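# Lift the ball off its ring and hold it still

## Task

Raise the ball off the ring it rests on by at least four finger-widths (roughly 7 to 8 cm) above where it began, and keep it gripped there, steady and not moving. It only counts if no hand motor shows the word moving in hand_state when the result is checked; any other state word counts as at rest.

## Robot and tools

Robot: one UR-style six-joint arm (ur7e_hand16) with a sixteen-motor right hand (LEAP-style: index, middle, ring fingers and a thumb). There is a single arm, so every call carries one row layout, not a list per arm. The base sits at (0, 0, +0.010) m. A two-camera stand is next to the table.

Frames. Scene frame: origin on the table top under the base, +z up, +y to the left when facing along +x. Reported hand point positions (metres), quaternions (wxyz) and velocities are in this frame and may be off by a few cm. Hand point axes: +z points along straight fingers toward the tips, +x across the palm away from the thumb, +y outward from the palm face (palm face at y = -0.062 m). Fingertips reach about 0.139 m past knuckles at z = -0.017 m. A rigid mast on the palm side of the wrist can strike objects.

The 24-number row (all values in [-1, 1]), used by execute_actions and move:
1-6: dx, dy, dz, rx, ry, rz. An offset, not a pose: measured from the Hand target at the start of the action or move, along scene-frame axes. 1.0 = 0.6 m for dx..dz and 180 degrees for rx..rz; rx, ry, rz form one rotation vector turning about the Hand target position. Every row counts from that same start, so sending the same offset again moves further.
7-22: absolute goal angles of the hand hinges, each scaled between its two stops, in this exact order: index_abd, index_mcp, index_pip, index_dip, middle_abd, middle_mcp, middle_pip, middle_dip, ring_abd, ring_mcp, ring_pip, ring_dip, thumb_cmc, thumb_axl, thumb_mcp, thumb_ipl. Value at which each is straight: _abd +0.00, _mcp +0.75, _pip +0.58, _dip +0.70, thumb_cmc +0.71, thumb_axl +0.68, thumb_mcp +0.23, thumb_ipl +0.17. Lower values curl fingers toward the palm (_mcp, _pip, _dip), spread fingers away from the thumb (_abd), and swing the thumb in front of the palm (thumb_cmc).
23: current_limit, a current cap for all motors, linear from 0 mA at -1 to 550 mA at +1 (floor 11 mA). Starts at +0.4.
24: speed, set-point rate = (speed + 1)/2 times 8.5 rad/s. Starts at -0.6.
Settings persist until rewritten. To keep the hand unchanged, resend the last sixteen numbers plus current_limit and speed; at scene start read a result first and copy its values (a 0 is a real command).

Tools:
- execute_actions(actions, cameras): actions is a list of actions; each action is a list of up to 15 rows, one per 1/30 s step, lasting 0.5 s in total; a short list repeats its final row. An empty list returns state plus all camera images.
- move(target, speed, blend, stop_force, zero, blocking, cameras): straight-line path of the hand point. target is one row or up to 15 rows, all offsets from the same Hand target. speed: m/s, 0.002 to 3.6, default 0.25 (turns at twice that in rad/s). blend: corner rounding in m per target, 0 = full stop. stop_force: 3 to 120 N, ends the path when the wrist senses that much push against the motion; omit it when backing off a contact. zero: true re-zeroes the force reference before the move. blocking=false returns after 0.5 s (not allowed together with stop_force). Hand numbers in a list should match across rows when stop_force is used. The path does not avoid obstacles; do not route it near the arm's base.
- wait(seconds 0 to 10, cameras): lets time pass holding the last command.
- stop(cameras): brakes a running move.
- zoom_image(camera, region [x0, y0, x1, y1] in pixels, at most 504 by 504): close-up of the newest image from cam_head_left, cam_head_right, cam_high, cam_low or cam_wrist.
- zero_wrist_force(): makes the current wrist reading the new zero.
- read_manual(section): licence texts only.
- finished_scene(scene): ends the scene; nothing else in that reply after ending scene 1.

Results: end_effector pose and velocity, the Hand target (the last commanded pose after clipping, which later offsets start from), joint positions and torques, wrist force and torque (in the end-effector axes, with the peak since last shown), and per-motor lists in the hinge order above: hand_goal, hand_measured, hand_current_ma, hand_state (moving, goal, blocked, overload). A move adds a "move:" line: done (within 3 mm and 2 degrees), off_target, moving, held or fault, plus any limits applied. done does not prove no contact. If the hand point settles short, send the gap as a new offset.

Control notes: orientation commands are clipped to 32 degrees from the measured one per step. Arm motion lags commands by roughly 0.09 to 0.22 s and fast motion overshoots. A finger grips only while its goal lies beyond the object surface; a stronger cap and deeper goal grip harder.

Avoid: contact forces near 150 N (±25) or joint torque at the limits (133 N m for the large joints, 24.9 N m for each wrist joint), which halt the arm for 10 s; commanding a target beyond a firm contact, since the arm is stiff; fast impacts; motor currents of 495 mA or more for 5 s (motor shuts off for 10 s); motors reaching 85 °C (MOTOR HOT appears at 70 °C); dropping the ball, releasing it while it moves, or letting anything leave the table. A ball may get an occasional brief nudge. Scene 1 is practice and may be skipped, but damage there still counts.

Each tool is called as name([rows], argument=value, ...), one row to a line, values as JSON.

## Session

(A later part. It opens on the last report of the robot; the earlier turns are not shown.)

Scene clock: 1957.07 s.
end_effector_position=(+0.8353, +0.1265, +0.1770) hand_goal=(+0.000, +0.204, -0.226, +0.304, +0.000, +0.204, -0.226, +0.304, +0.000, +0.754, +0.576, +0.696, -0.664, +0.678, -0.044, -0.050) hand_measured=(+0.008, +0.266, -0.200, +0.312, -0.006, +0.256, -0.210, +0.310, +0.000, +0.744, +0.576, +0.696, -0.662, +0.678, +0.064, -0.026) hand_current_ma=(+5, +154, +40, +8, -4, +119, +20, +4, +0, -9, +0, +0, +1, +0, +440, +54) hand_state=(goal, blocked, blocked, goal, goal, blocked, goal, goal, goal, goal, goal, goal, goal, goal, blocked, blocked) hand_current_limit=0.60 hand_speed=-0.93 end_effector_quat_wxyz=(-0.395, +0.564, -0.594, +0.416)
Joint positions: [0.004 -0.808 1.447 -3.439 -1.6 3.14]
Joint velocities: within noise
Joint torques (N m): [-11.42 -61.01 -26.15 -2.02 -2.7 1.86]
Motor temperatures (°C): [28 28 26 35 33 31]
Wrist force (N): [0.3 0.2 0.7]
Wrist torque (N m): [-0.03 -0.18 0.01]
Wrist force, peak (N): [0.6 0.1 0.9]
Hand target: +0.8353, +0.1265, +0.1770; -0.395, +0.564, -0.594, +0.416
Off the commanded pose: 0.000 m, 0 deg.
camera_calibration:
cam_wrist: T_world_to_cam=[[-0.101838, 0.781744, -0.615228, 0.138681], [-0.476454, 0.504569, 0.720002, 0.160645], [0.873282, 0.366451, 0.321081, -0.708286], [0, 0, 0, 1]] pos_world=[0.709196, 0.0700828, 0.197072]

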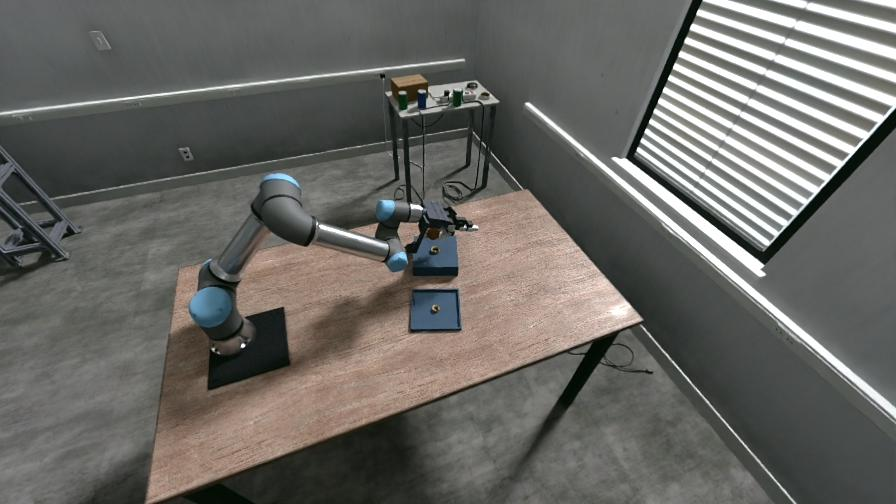

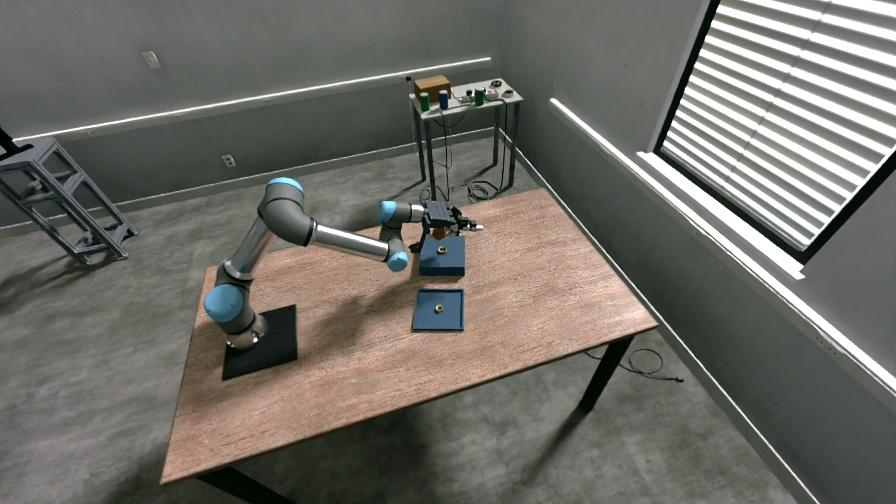

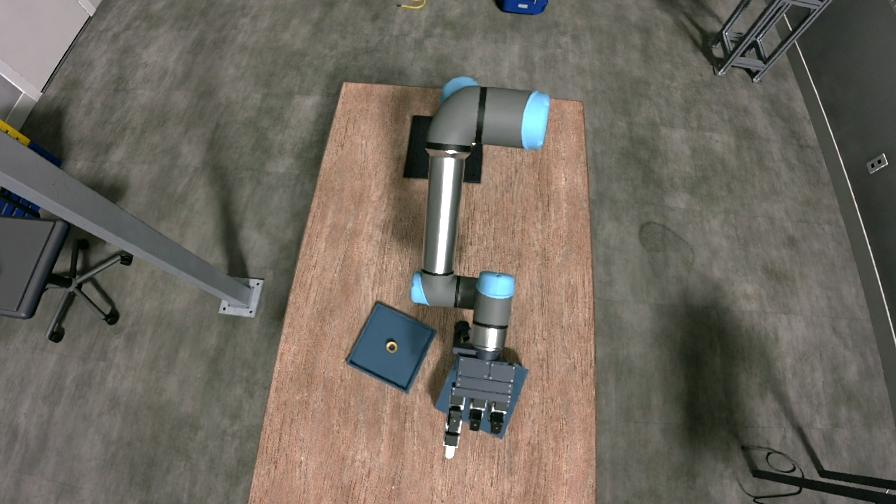

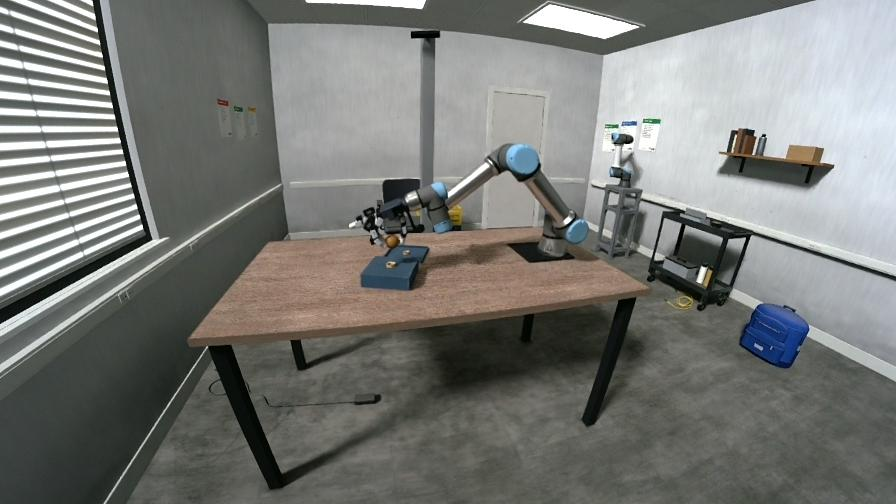

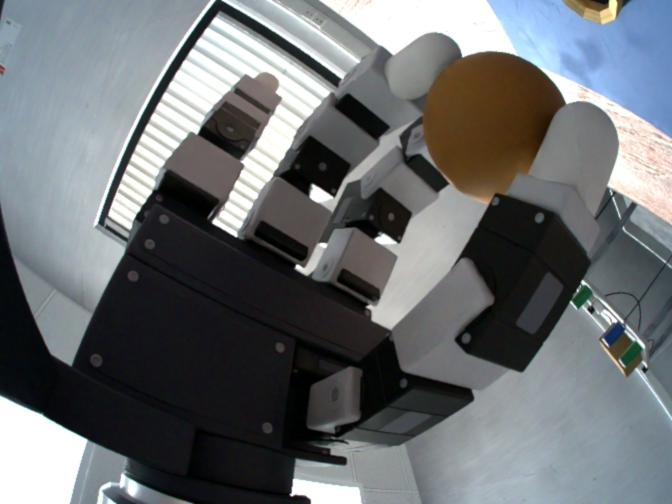

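move(target=[0,0,-0.07,0,0,0, 0,0.204,-0.2262,0.3046, 0,0.204,-0.2262,0.3046, 0,0.754,0.576,0.696, -0.6645,0.678,-0.045,-0.0491, 0.6,-0.93], speed=0.1, cameras=["cam_wrist","cam_low","cam_head_left"])

zoom_image(camera="cam_wrist", region=[336, 0, 672, 252])

zoom_image(camera="cam_low", region=[340, 210, 440, 300])

zoom_image(camera="cam_head_left", region=[400, 200, 480, 290])

Scene clock: 1968.83 s.
end_effector_position=(+0.8352, +0.1265, +0.1349) hand_goal=(+0.000, +0.204, -0.226, +0.304, +0.000, +0.204, -0.226, +0.304, +0.000, +0.754, +0.576, +0.696, -0.664, +0.678, -0.044, -0.050) hand_measured=(+0.008, +0.266, -0.200, +0.312, -0.006, +0.256, -0.210, +0.310, +0.000, +0.744, +0.576, +0.696, -0.662, +0.678, +0.064, -0.026) hand_current_ma=(+5, +154, +40, +8, -4, +119, +20, +4, +0, -9, +0, +0, +1, +0, +440, +54) hand_state=(goal, blocked, blocked, goal, goal, blocked, goal, goal, goal, goal, goal, goal, goal, goal, blocked, blocked) hand_current_limit=0.60 hand_speed=-0.93 end_effector_quat_wxyz=(-0.395, +0.564, -0.594, +0.416)
Joint positions: [0.003 -0.745 1.459 -3.515 -1.599 3.14]
Joint torques (N m): [-9.5 -60.92 -25.55 -0.6 2.89 -2.03]
Wrist force (N): [0.5 -0.1 0.6]
Wrist torque (N m): [-0.07 -0.18 0.02]
Wrist force, peak (N): [0.3 1.3 1.1]
Hand target: +0.8353, +0.1265, +0.1350; -0.395, +0.564, -0.594, +0.416
Off the commanded pose: 0.000 m, 0 deg.
move: done
camera_calibration:
cam_wrist: T_world_to_cam=[[-0.101976, 0.781743, -0.615206, 0.112864], [-0.476277, 0.504576, 0.720113, 0.190767], [0.873362, 0.366442, 0.320872, -0.694706], [0, 0, 0, 1]] pos_world=[0.709097, 0.0700829, 0.154972]
Images, in order (width x height): cam_head_left 896x504, cam_low 896x504, cam_wrist 672x504.

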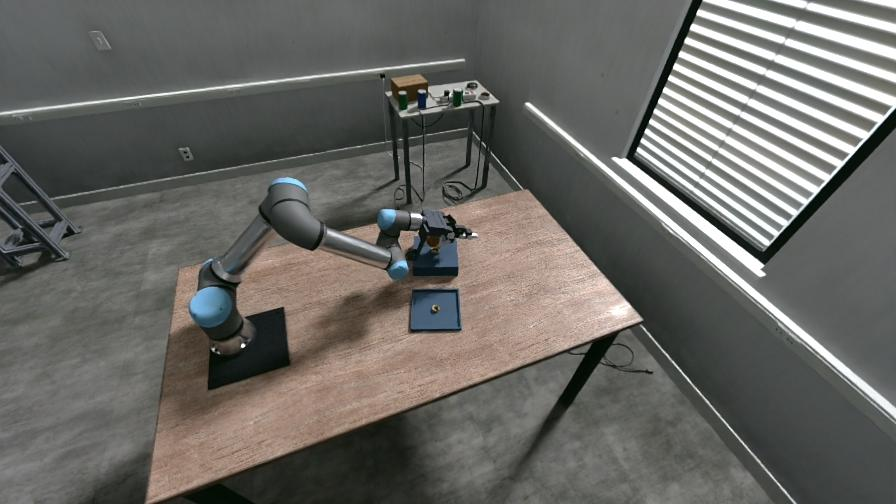

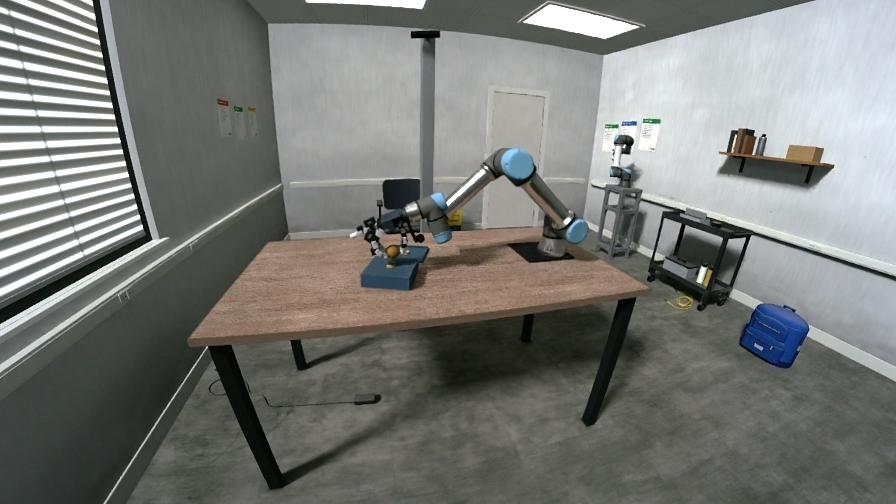

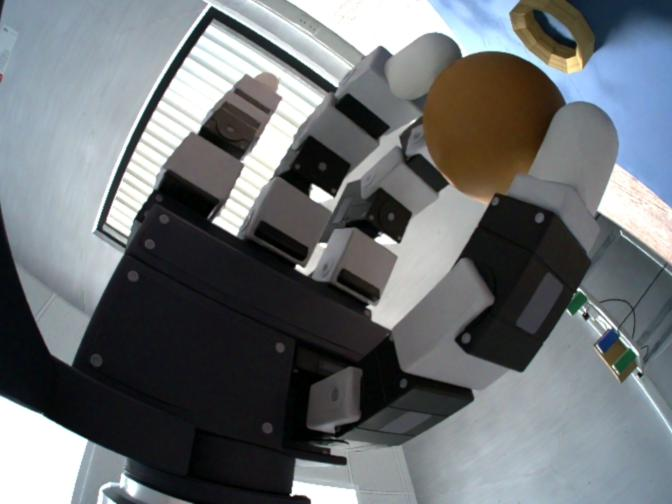

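Scaled by 1.500 from the camera's 672x504 image, which has a finer 960x720 frame.

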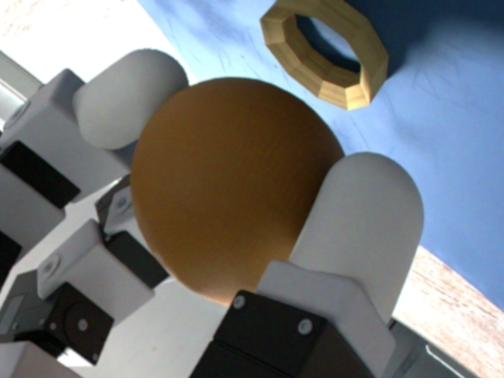

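Scaled by 5.040.

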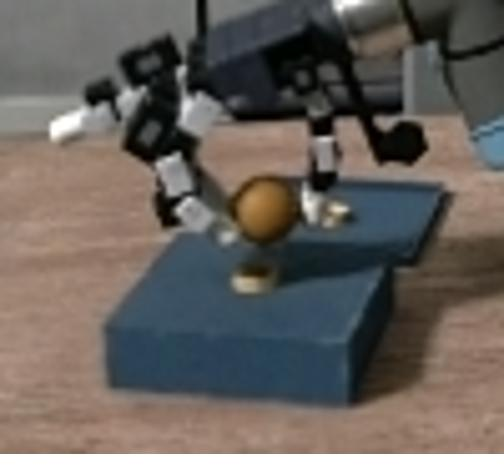

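Scaled by 5.600.

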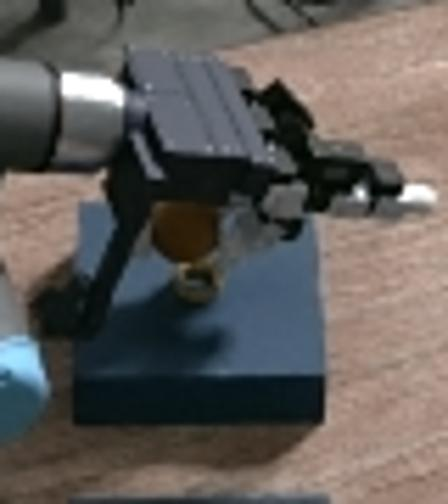

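zoom_image(camera="cam_wrist", region=[490, 0, 616, 94])

zoom_image(camera="cam_low", region=[375, 235, 411, 271])

zoom_image(camera="cam_head_left", region=[420, 226, 450, 256])

Scaled by 4.000 from the camera's 672x504 image, which has a finer 960x720 frame.

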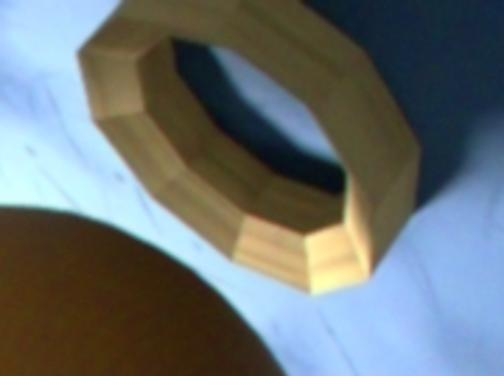

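Scaled by 14.000.

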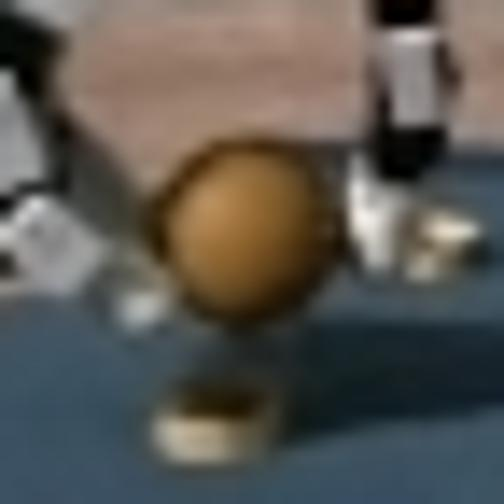

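Scaled by 16.800.

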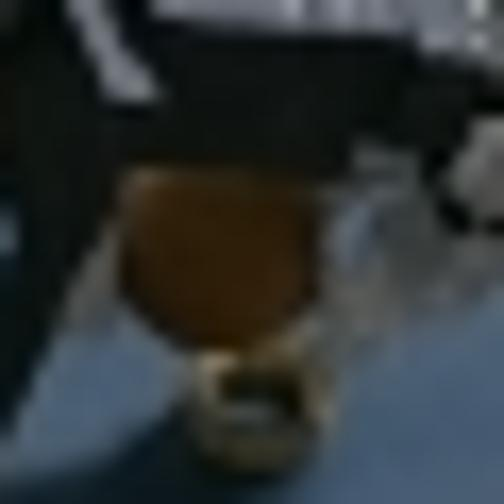

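move([
  [0,0,0.1,0,0,0, 0,0.204,-0.2262,0.3046, 0,0.204,-0.2262,0.3046, 0,0.754,0.576,0.696, -0.6645,0.678,-0.045,-0.0491, 0.6,-0.93],
  [-0.1667,-0.3333,0.1,0,0,0, 0,0.204,-0.2262,0.3046, 0,0.204,-0.2262,0.3046, 0,0.754,0.576,0.696, -0.6645,0.678,-0.045,-0.0491, 0.6,-0.93],
], speed=0.15, blend=[0.02,0], cameras=["all"])

zoom_image(camera="cam_high", region=[440, 350, 530, 440])

zoom_image(camera="cam_head_left", region=[405, 225, 465, 285])

zoom_image(camera="cam_head_right", region=[412, 225, 472, 285])

zoom_image(camera="cam_high", region=[340, 300, 440, 400])

Scene clock: 2096.30 s.
end_effector_position=(+0.7352, -0.0735, +0.1951) hand_goal=(+0.000, +0.204, -0.226, +0.304, +0.000, +0.204, -0.226, +0.304, +0.000, +0.754, +0.576, +0.696, -0.664, +0.678, -0.044, -0.050) hand_measured=(+0.008, +0.266, -0.200, +0.312, -0.006, +0.256, -0.210, +0.310, +0.000, +0.744, +0.576, +0.696, -0.662, +0.678, +0.064, -0.026) hand_current_ma=(+5, +153, +40, +8, -4, +119, +20, +4, +0, -9, +0, +0, +0, +0, +440, +55) hand_state=(goal, blocked, blocked, goal, goal, blocked, goal, goal, goal, goal, goal, goal, goal, goal, blocked, blocked) hand_current_limit=0.60 hand_speed=-0.93 end_effector_quat_wxyz=(-0.395, +0.564, -0.594, +0.416)
Joint positions: [-0.366 -1.035 1.801 -3.548 -1.252 3.012]
Joint torques (N m): [8.35 -28.2 -23.76 -0.83 -2.32 2.29]
Wrist force (N): [0.1 0.0 0.9]
Wrist torque (N m): [-0.10 -0.17 -0.06]
Wrist force, peak (N): [0.3 1.9 1.4]
Hand target: +0.7352, -0.0735, +0.1950; -0.395, +0.564, -0.594, +0.416
Off the commanded pose: 0.000 m, 0 deg.
move: done
camera_calibration:
cam_wrist: T_world_to_cam=[[-0.10177, 0.781674, -0.615327, 0.295942], [-0.47647, 0.504677, 0.719915, 0.200876], [0.873281, 0.366451, 0.321083, -0.553392], [0, 0, 0, 1]] pos_world=[0.609096, -0.129917, 0.215172]

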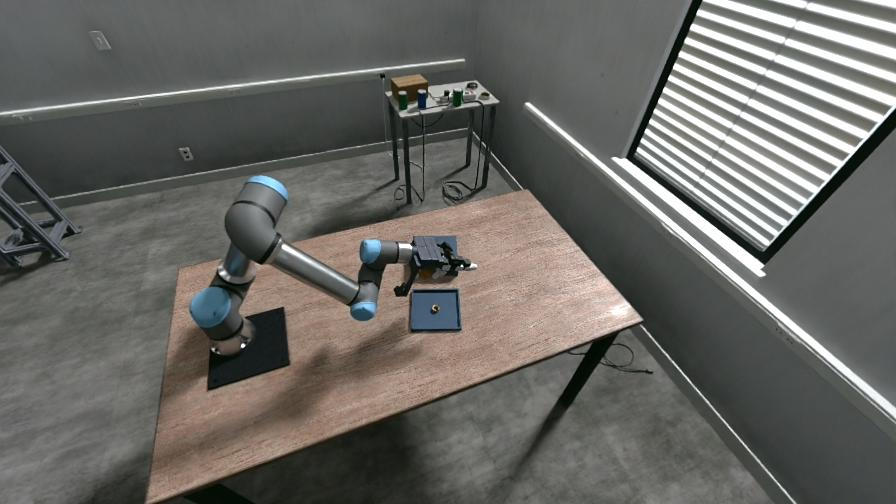

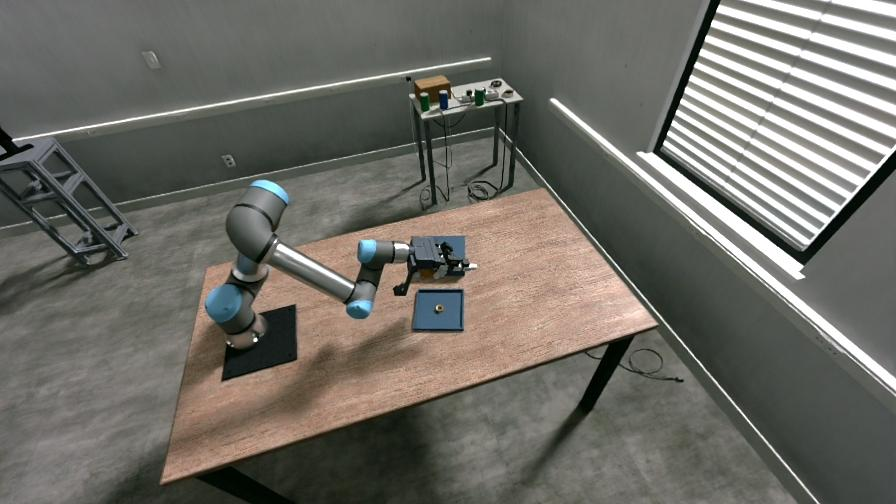

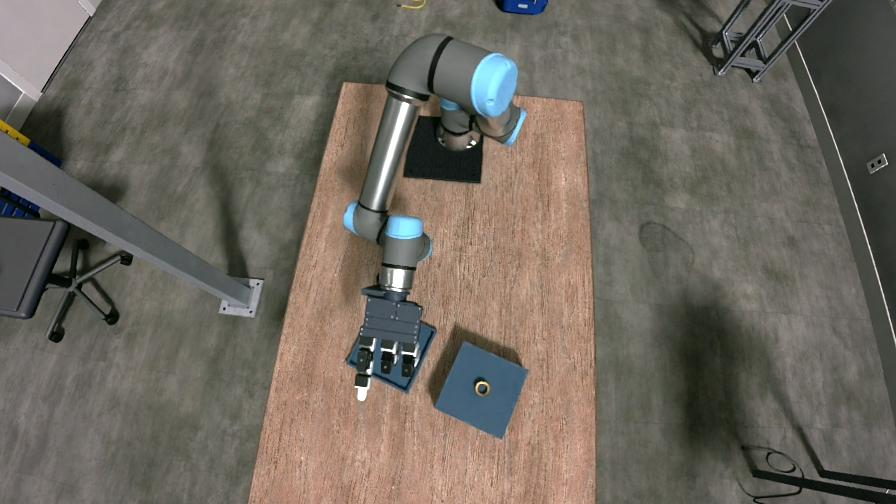

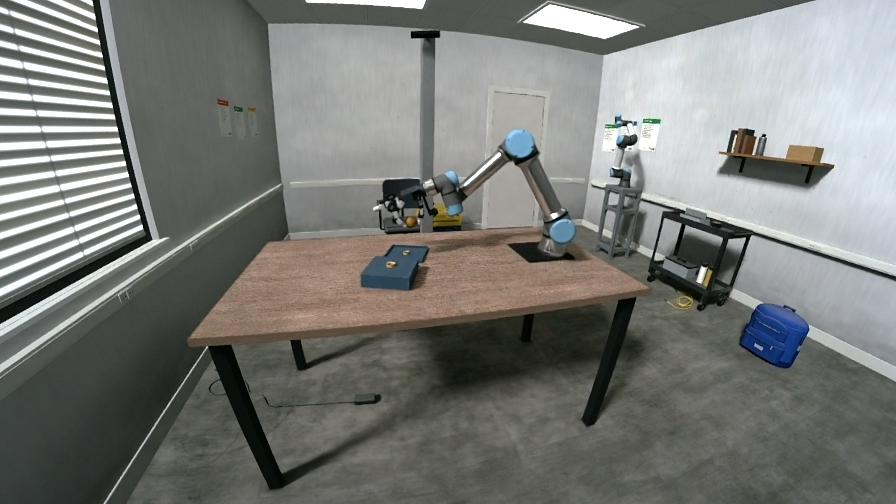

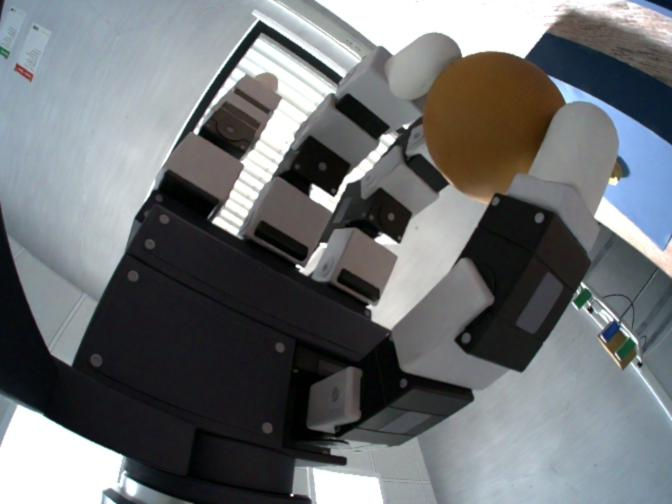

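Scaled by 5.600.

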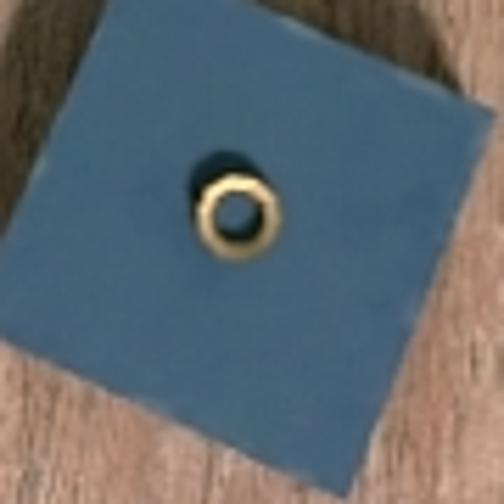

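Scaled by 8.400.

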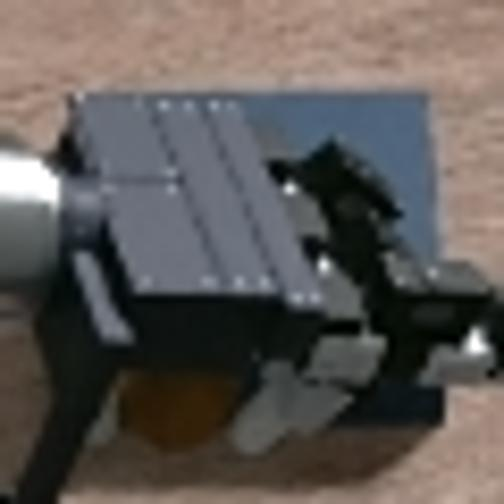

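Scaled by 8.400.

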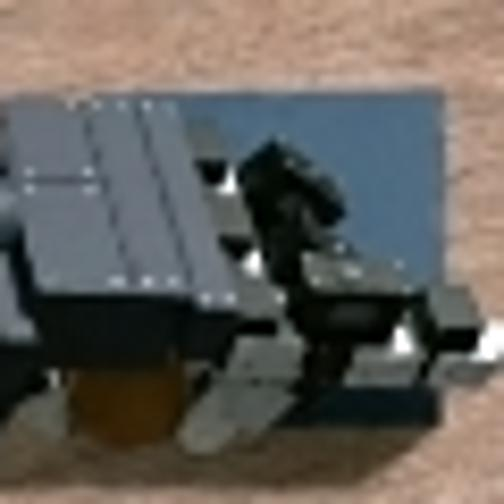

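Scaled by 5.040.

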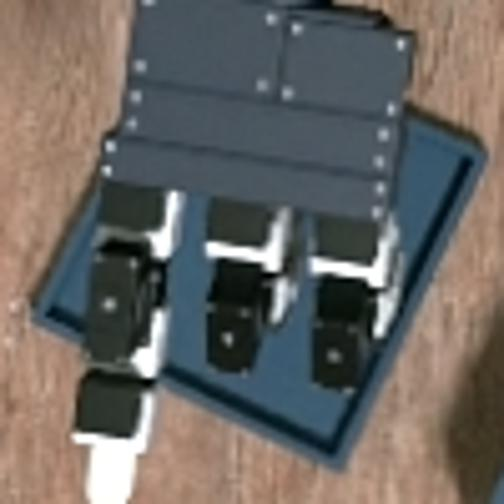

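move([
  [0.1838,0.3337,0,0,0,0, 0,0.204,-0.2262,0.3046, 0,0.204,-0.2262,0.3046, 0,0.754,0.576,0.696, -0.6645,0.678,-0.045,-0.0491, 0.6,-0.93],
  [0.1838,0.3337,-0.1,0,0,0, 0,0.204,-0.2262,0.3046, 0,0.204,-0.2262,0.3046, 0,0.754,0.576,0.696, -0.6645,0.678,-0.045,-0.0491, 0.6,-0.93],
], speed=0.15, blend=[0.02,0], cameras=["cam_wrist","cam_low","cam_head_left"])

zoom_image(camera="cam_wrist", region=[336, 0, 672, 252])

zoom_image(camera="cam_wrist", region=[490, 0, 616, 94])

zoom_image(camera="cam_low", region=[375, 235, 411, 271])

zoom_image(camera="cam_head_left", region=[420, 226, 450, 256])

Scene clock: 2232.47 s.
end_effector_position=(+0.8455, +0.1267, +0.1350) hand_goal=(+0.000, +0.204, -0.226, +0.304, +0.000, +0.204, -0.226, +0.304, +0.000, +0.754, +0.576, +0.696, -0.664, +0.678, -0.044, -0.050) hand_measured=(+0.008, +0.266, -0.200, +0.312, -0.006, +0.256, -0.210, +0.310, +0.000, +0.744, +0.576, +0.696, -0.662, +0.678, +0.064, -0.026) hand_current_ma=(+5, +152, +40, +8, -4, +119, +20, +4, +0, -9, +0, +0, +0, +0, +440, +55) hand_state=(goal, blocked, blocked, goal, goal, blocked, goal, goal, goal, goal, goal, goal, goal, goal, blocked, blocked) hand_current_limit=0.60 hand_speed=-0.93 end_effector_quat_wxyz=(-0.395, +0.564, -0.594, +0.416)
Joint positions: [0.004 -0.727 1.421 -3.495 -1.6 3.14]
Joint torques (N m): [-11.29 -57.81 -24.66 -1.86 2.97 -1.64]
Wrist force (N): [0.2 0.1 0.8]
Wrist torque (N m): [-0.04 -0.16 -0.15]
Wrist force, peak (N): [0.4 1.7 1.5]
Hand target: +0.8455, +0.1267, +0.1350; -0.395, +0.564, -0.594, +0.416
Off the commanded pose: 0.000 m, 0 deg.
move: done
camera_calibration:
cam_wrist: T_world_to_cam=[[-0.10197, 0.781738, -0.615214, 0.113739], [-0.476278, 0.504585, 0.720106, 0.19545], [0.873362, 0.366442, 0.320872, -0.703843], [0, 0, 0, 1]] pos_world=[0.719397, 0.0703829, 0.155072]
Images, in order (width x height): cam_head_left 896x504, cam_low 896x504, cam_wrist 672x504.

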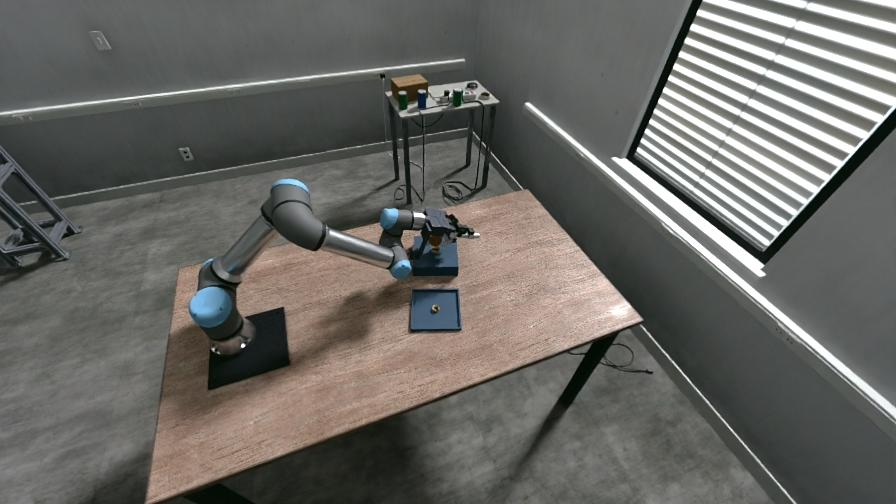

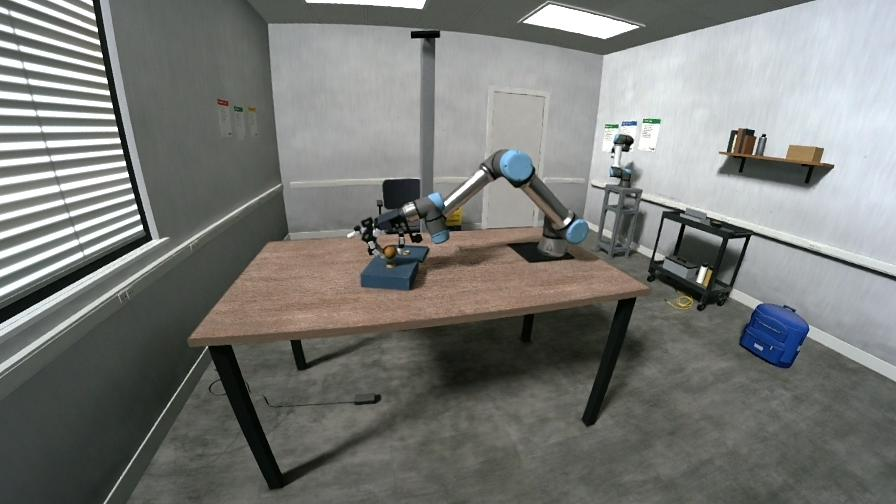

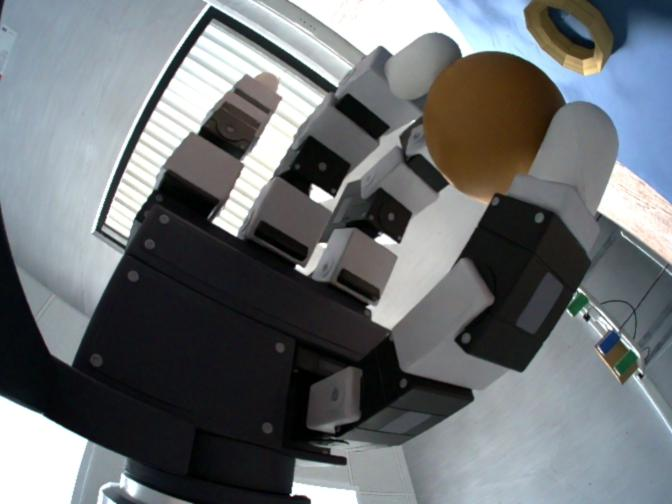

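Scaled by 1.500 from the camera's 672x504 image, which has a finer 960x720 frame.

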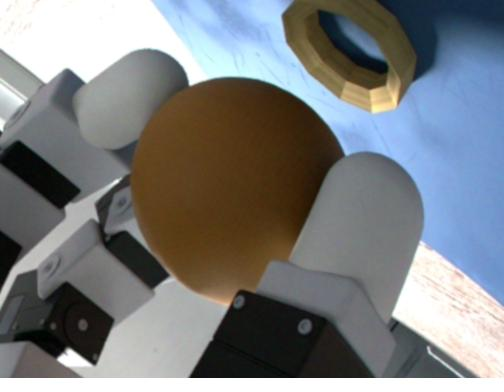

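Scaled by 4.000 from the camera's 672x504 image, which has a finer 960x720 frame.

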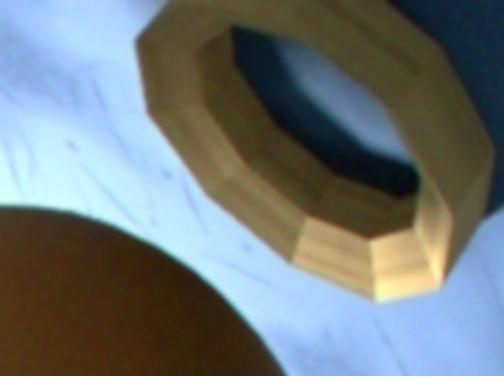

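Scaled by 14.000.

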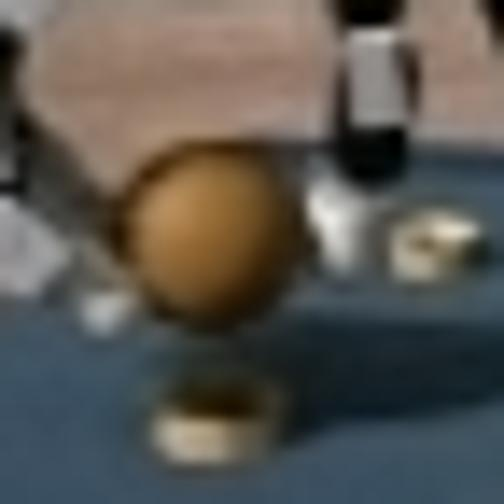

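Scaled by 16.800.

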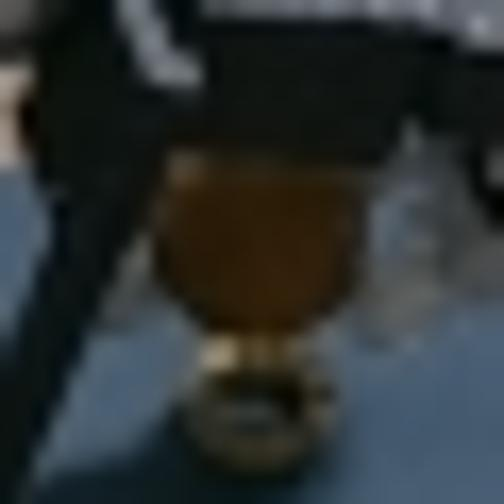

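move(target=[0,0,-0.0417,0,0,0, 0,0.204,-0.2262,0.3046, 0,0.204,-0.2262,0.3046, 0,0.754,0.576,0.696, -0.6645,0.678,-0.045,-0.0491, 0.6,-0.93], speed=0.08, cameras=["cam_wrist","cam_low"])

zoom_image(camera="cam_wrist", region=[336, 0, 672, 252])

zoom_image(camera="cam_low", region=[375, 235, 411, 271])

Scene clock: 2245.97 s.
end_effector_position=(+0.8455, +0.1267, +0.1097) hand_goal=(+0.000, +0.204, -0.226, +0.304, +0.000, +0.204, -0.226, +0.304, +0.000, +0.754, +0.576, +0.696, -0.664, +0.678, -0.044, -0.050) hand_measured=(+0.008, +0.266, -0.200, +0.312, -0.006, +0.256, -0.210, +0.310, +0.000, +0.744, +0.576, +0.696, -0.662, +0.678, +0.064, -0.026) hand_current_ma=(+5, +152, +40, +8, -4, +119, +20, +4, +0, -9, +0, +0, +0, +0, +440, +55) hand_state=(goal, blocked, blocked, goal, goal, blocked, goal, goal, goal, goal, goal, goal, goal, goal, blocked, blocked) hand_current_limit=0.60 hand_speed=-0.93 end_effector_quat_wxyz=(-0.395, +0.564, -0.594, +0.416) end_effector_velocity=(+0.000, +0.000, +0.003) end_effector_angular_velocity=(+0.000, +0.002, +0.000)
Joint positions: [0.003 -0.687 1.423 -3.537 -1.599 3.14]
Joint velocities: [0 -0.005 0 0.007 0 0]
Joint torques (N m): [-10.22 -61.87 -22.15 -0.67 3.05 -1.78]
Wrist force (N): [0.5 -0.2 1.0]
Wrist torque (N m): [-0.09 -0.20 -0.15]
Wrist force, peak (N): [0.6 0.7 1.2]
Hand target: +0.8455, +0.1267, +0.1100; -0.395, +0.564, -0.594, +0.416
Off the commanded pose: 0.000 m, 0 deg.
move: done
camera_calibration:
cam_wrist: T_world_to_cam=[[-0.101976, 0.781743, -0.615206, 0.0981764], [-0.476277, 0.504576, 0.720113, 0.213668], [0.873362, 0.366442, 0.320872, -0.695725], [0, 0, 0, 1]] pos_world=[0.719397, 0.0703829, 0.129772]
Images, in order (width x height): cam_low 896x504, cam_wrist 672x504.

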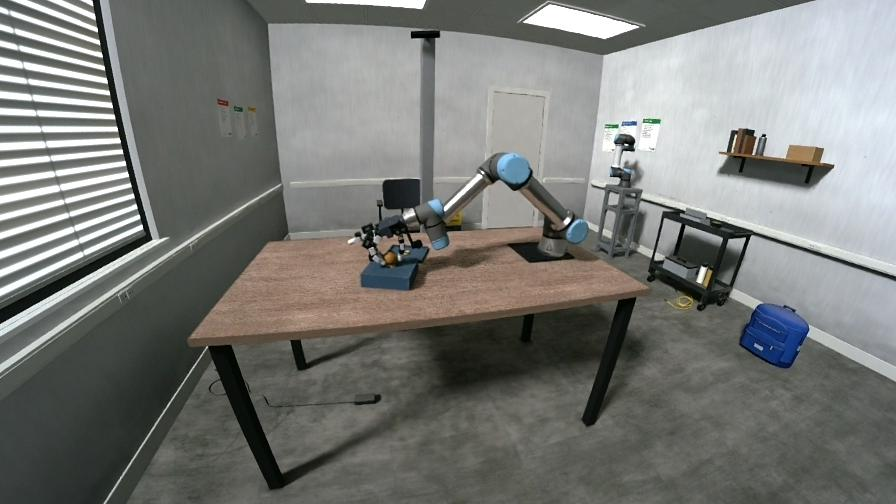

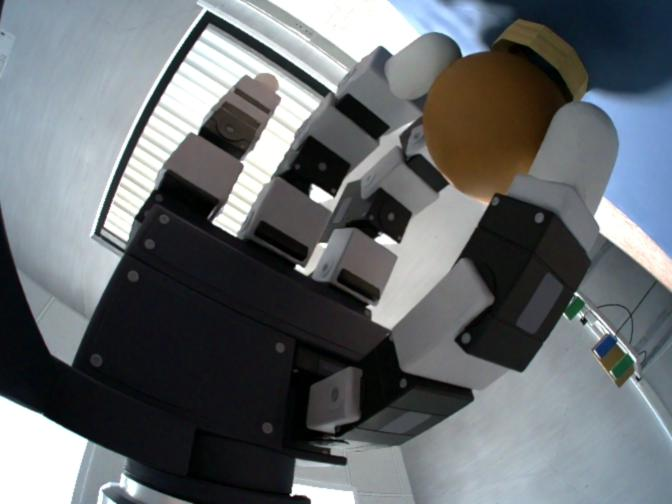

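Scaled by 1.500 from the camera's 672x504 image, which has a finer 960x720 frame.

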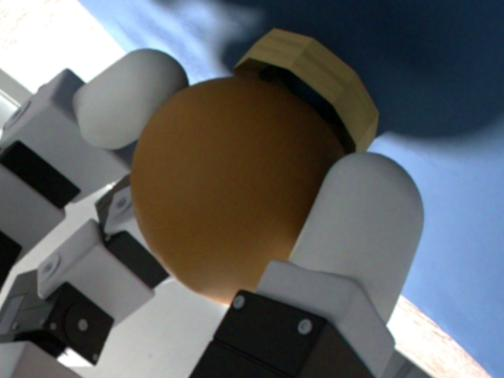

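Scaled by 14.000.

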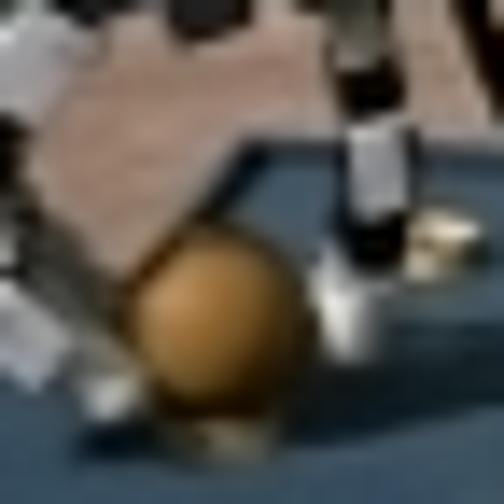

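move(target=[0,0,-0.0183,0,0,0, 0,0.204,-0.2262,0.3046, 0,0.204,-0.2262,0.3046, 0,0.754,0.576,0.696, -0.6645,0.678,-0.045,-0.0491, 0.6,-0.93], speed=0.004, stop_force=3, cameras=["cam_wrist","cam_low"])

zoom_image(camera="cam_wrist", region=[336, 0, 672, 252])

zoom_image(camera="cam_low", region=[375, 235, 411, 271])

Scene clock: 2256.50 s.
end_effector_position=(+0.8455, +0.1267, +0.0990) hand_goal=(+0.000, +0.204, -0.226, +0.304, +0.000, +0.204, -0.226, +0.304, +0.000, +0.754, +0.576, +0.696, -0.664, +0.678, -0.044, -0.050) hand_measured=(+0.008, +0.230, -0.200, +0.312, -0.016, +0.242, -0.208, +0.310, +0.000, +0.744, +0.576, +0.696, -0.672, +0.676, +0.058, -0.024) hand_current_ma=(+5, +40, +40, +8, -15, +73, +22, +4, +0, -9, +0, +0, -7, -2, +426, +62) hand_state=(goal, blocked, blocked, goal, goal, blocked, goal, goal, goal, goal, goal, goal, goal, goal, blocked, blocked) hand_current_limit=0.60 hand_speed=-0.93 end_effector_quat_wxyz=(-0.395, +0.564, -0.594, +0.416)
Joint positions: [0.003 -0.67 1.423 -3.554 -1.599 3.14]
Joint torques (N m): [-11.19 -50.08 -23.9 -1.91 3.15 -1.9]
Wrist force (N): [0.9 0.0 -1.0]
Wrist torque (N m): [-0.11 -0.19 -0.14]
Wrist force, peak (N): [2.1 -2.6 -0.3]
Hand target: +0.8455, +0.1267, +0.0990; -0.395, +0.564, -0.594, +0.416
Off the commanded pose: 0.000 m, 0 deg.
move: done
camera_calibration:
cam_wrist: T_world_to_cam=[[-0.101838, 0.781744, -0.615228, 0.0914971], [-0.476454, 0.504569, 0.720002, 0.221514], [0.873282, 0.366451, 0.321081, -0.692259], [0, 0, 0, 1]] pos_world=[0.719396, 0.0703828, 0.119072]
Images, in order (width x height): cam_low 896x504, cam_wrist 672x504.

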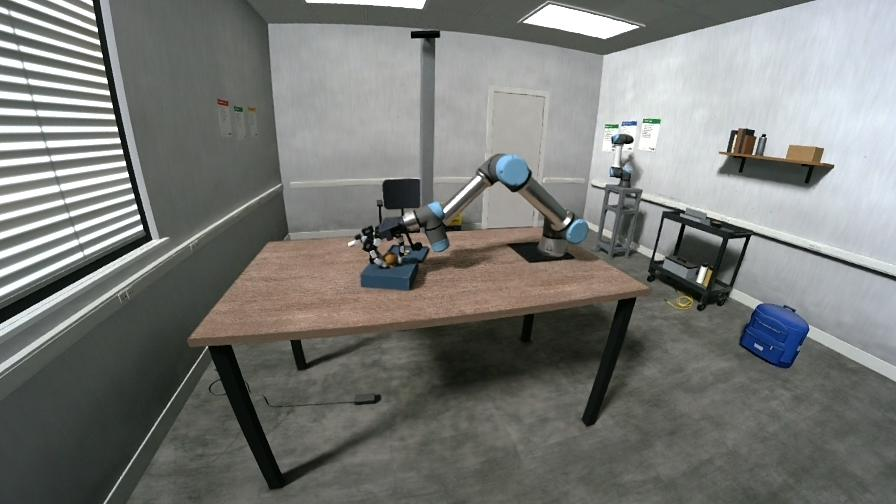

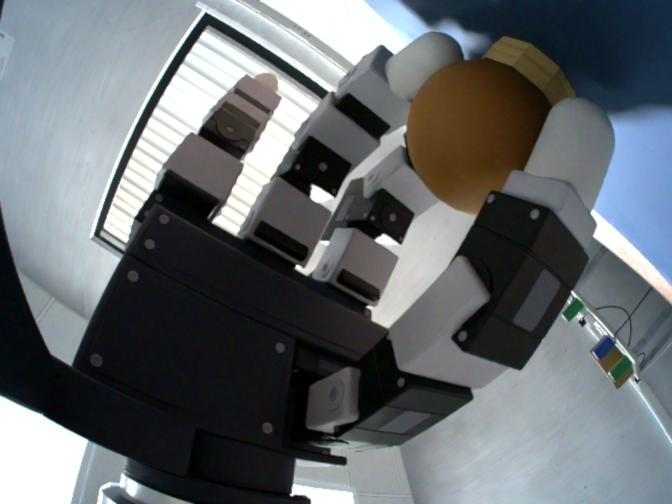

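Scaled by 1.500 from the camera's 672x504 image, which has a finer 960x720 frame.

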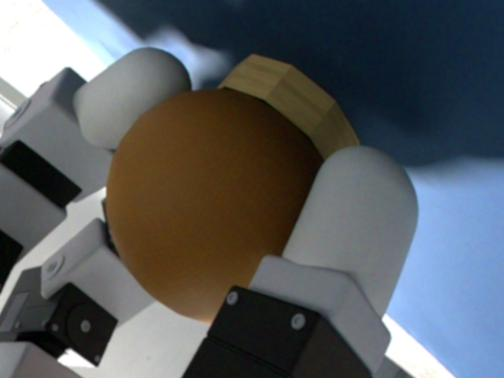

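Scaled by 14.000.

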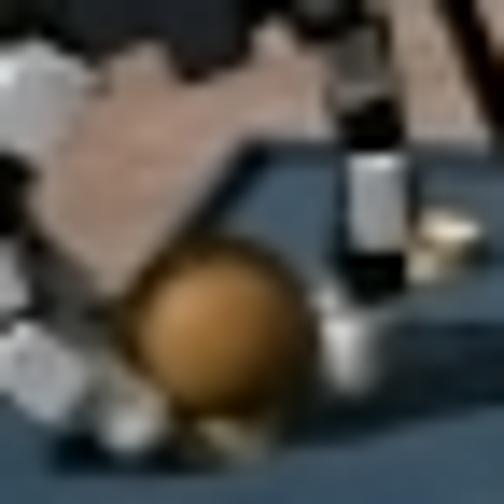

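move([
  [0,0,0,0,0,0, 0,0.27,-0.2262,0.3046, 0,0.27,-0.2262,0.3046, 0,0.754,0.576,0.696, -0.6645,0.678,0.06,-0.0491, 0.4,-0.93],
  [0,0,0,0,0,0, 0,0.4925,-0.2262,0.3046, 0,0.4925,-0.2262,0.3046, 0,0.754,0.576,0.696, -0.6645,0.678,0.2371,-0.0491, 0.4,-0.9],
], speed=0.1, cameras=["cam_wrist","cam_low"])

zoom_image(camera="cam_wrist", region=[336, 0, 672, 252])

zoom_image(camera="cam_low", region=[365, 225, 421, 281])

Scene clock: 2270.50 s.
end_effector_position=(+0.8455, +0.1267, +0.0990) hand_goal=(+0.000, +0.492, -0.226, +0.304, +0.000, +0.492, -0.226, +0.304, +0.000, +0.754, +0.576, +0.696, -0.664, +0.678, +0.238, -0.050) hand_measured=(+0.004, +0.478, -0.222, +0.306, -0.004, +0.474, -0.222, +0.306, +0.000, +0.744, +0.576, +0.696, -0.666, +0.676, +0.234, -0.048) hand_current_ma=(+1, -17, +2, +2, -2, -23, +2, +2, +0, -9, +0, +0, -1, -1, -5, +2) hand_state=(goal, goal, goal, goal, goal, goal, goal, goal, goal, goal, goal, goal, goal, goal, goal, goal) hand_current_limit=0.40 hand_speed=-0.90 end_effector_quat_wxyz=(-0.395, +0.564, -0.594, +0.416)
Joint positions: [0.003 -0.67 1.423 -3.554 -1.599 3.14]
Joint torques (N m): [-9.94 -61.83 -23.02 -1.14 2.97 -1.83]
Wrist force (N): [0.4 -0.6 0.7]
Wrist torque (N m): [-0.11 -0.18 -0.13]
Wrist force, peak (N): [0.3 -1.4 -1.6]
Hand target: +0.8455, +0.1267, +0.0990; -0.395, +0.564, -0.594, +0.416
Off the commanded pose: 0.000 m, 0 deg.
move: done
camera_calibration:
cam_wrist: T_world_to_cam=[[-0.101838, 0.781744, -0.615228, 0.0914971], [-0.476454, 0.504569, 0.720002, 0.221514], [0.873282, 0.366451, 0.321081, -0.692259], [0, 0, 0, 1]] pos_world=[0.719396, 0.0703828, 0.119072]
Images, in order (width x height): cam_low 896x504, cam_wrist 672x504.

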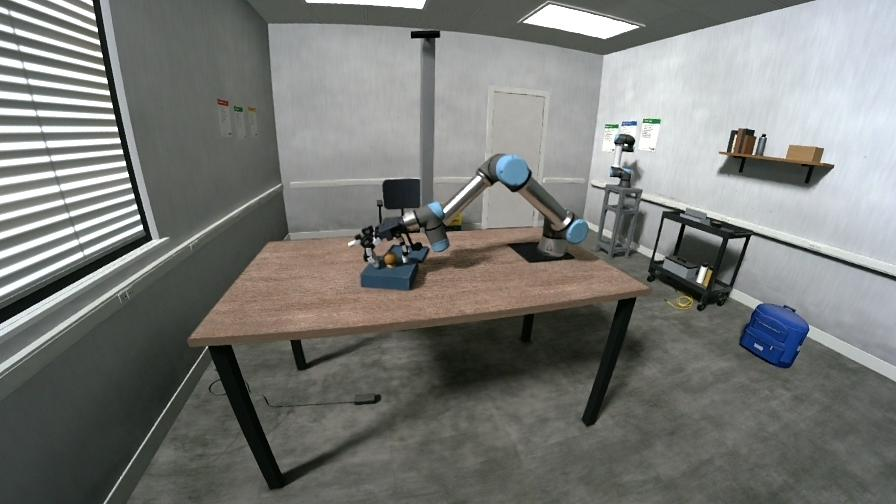

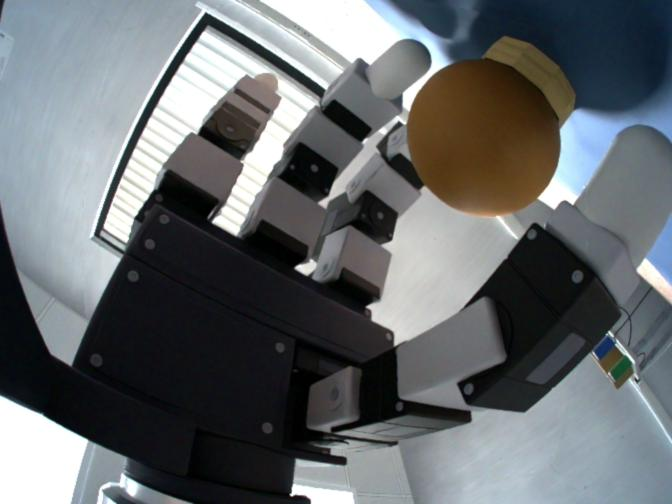

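Scaled by 1.500 from the camera's 672x504 image, which has a finer 960x720 frame.

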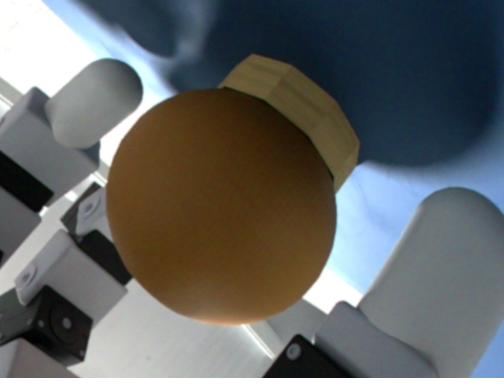

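Scaled by 9.000.

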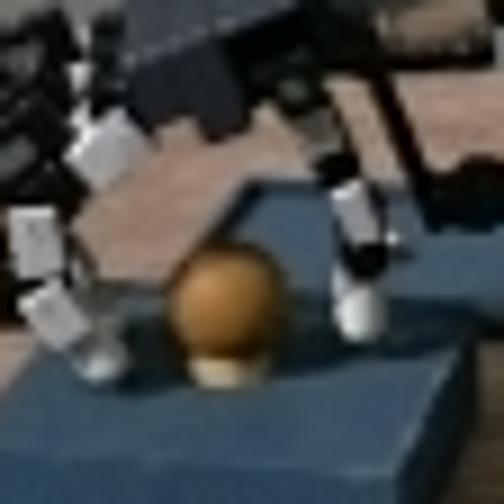

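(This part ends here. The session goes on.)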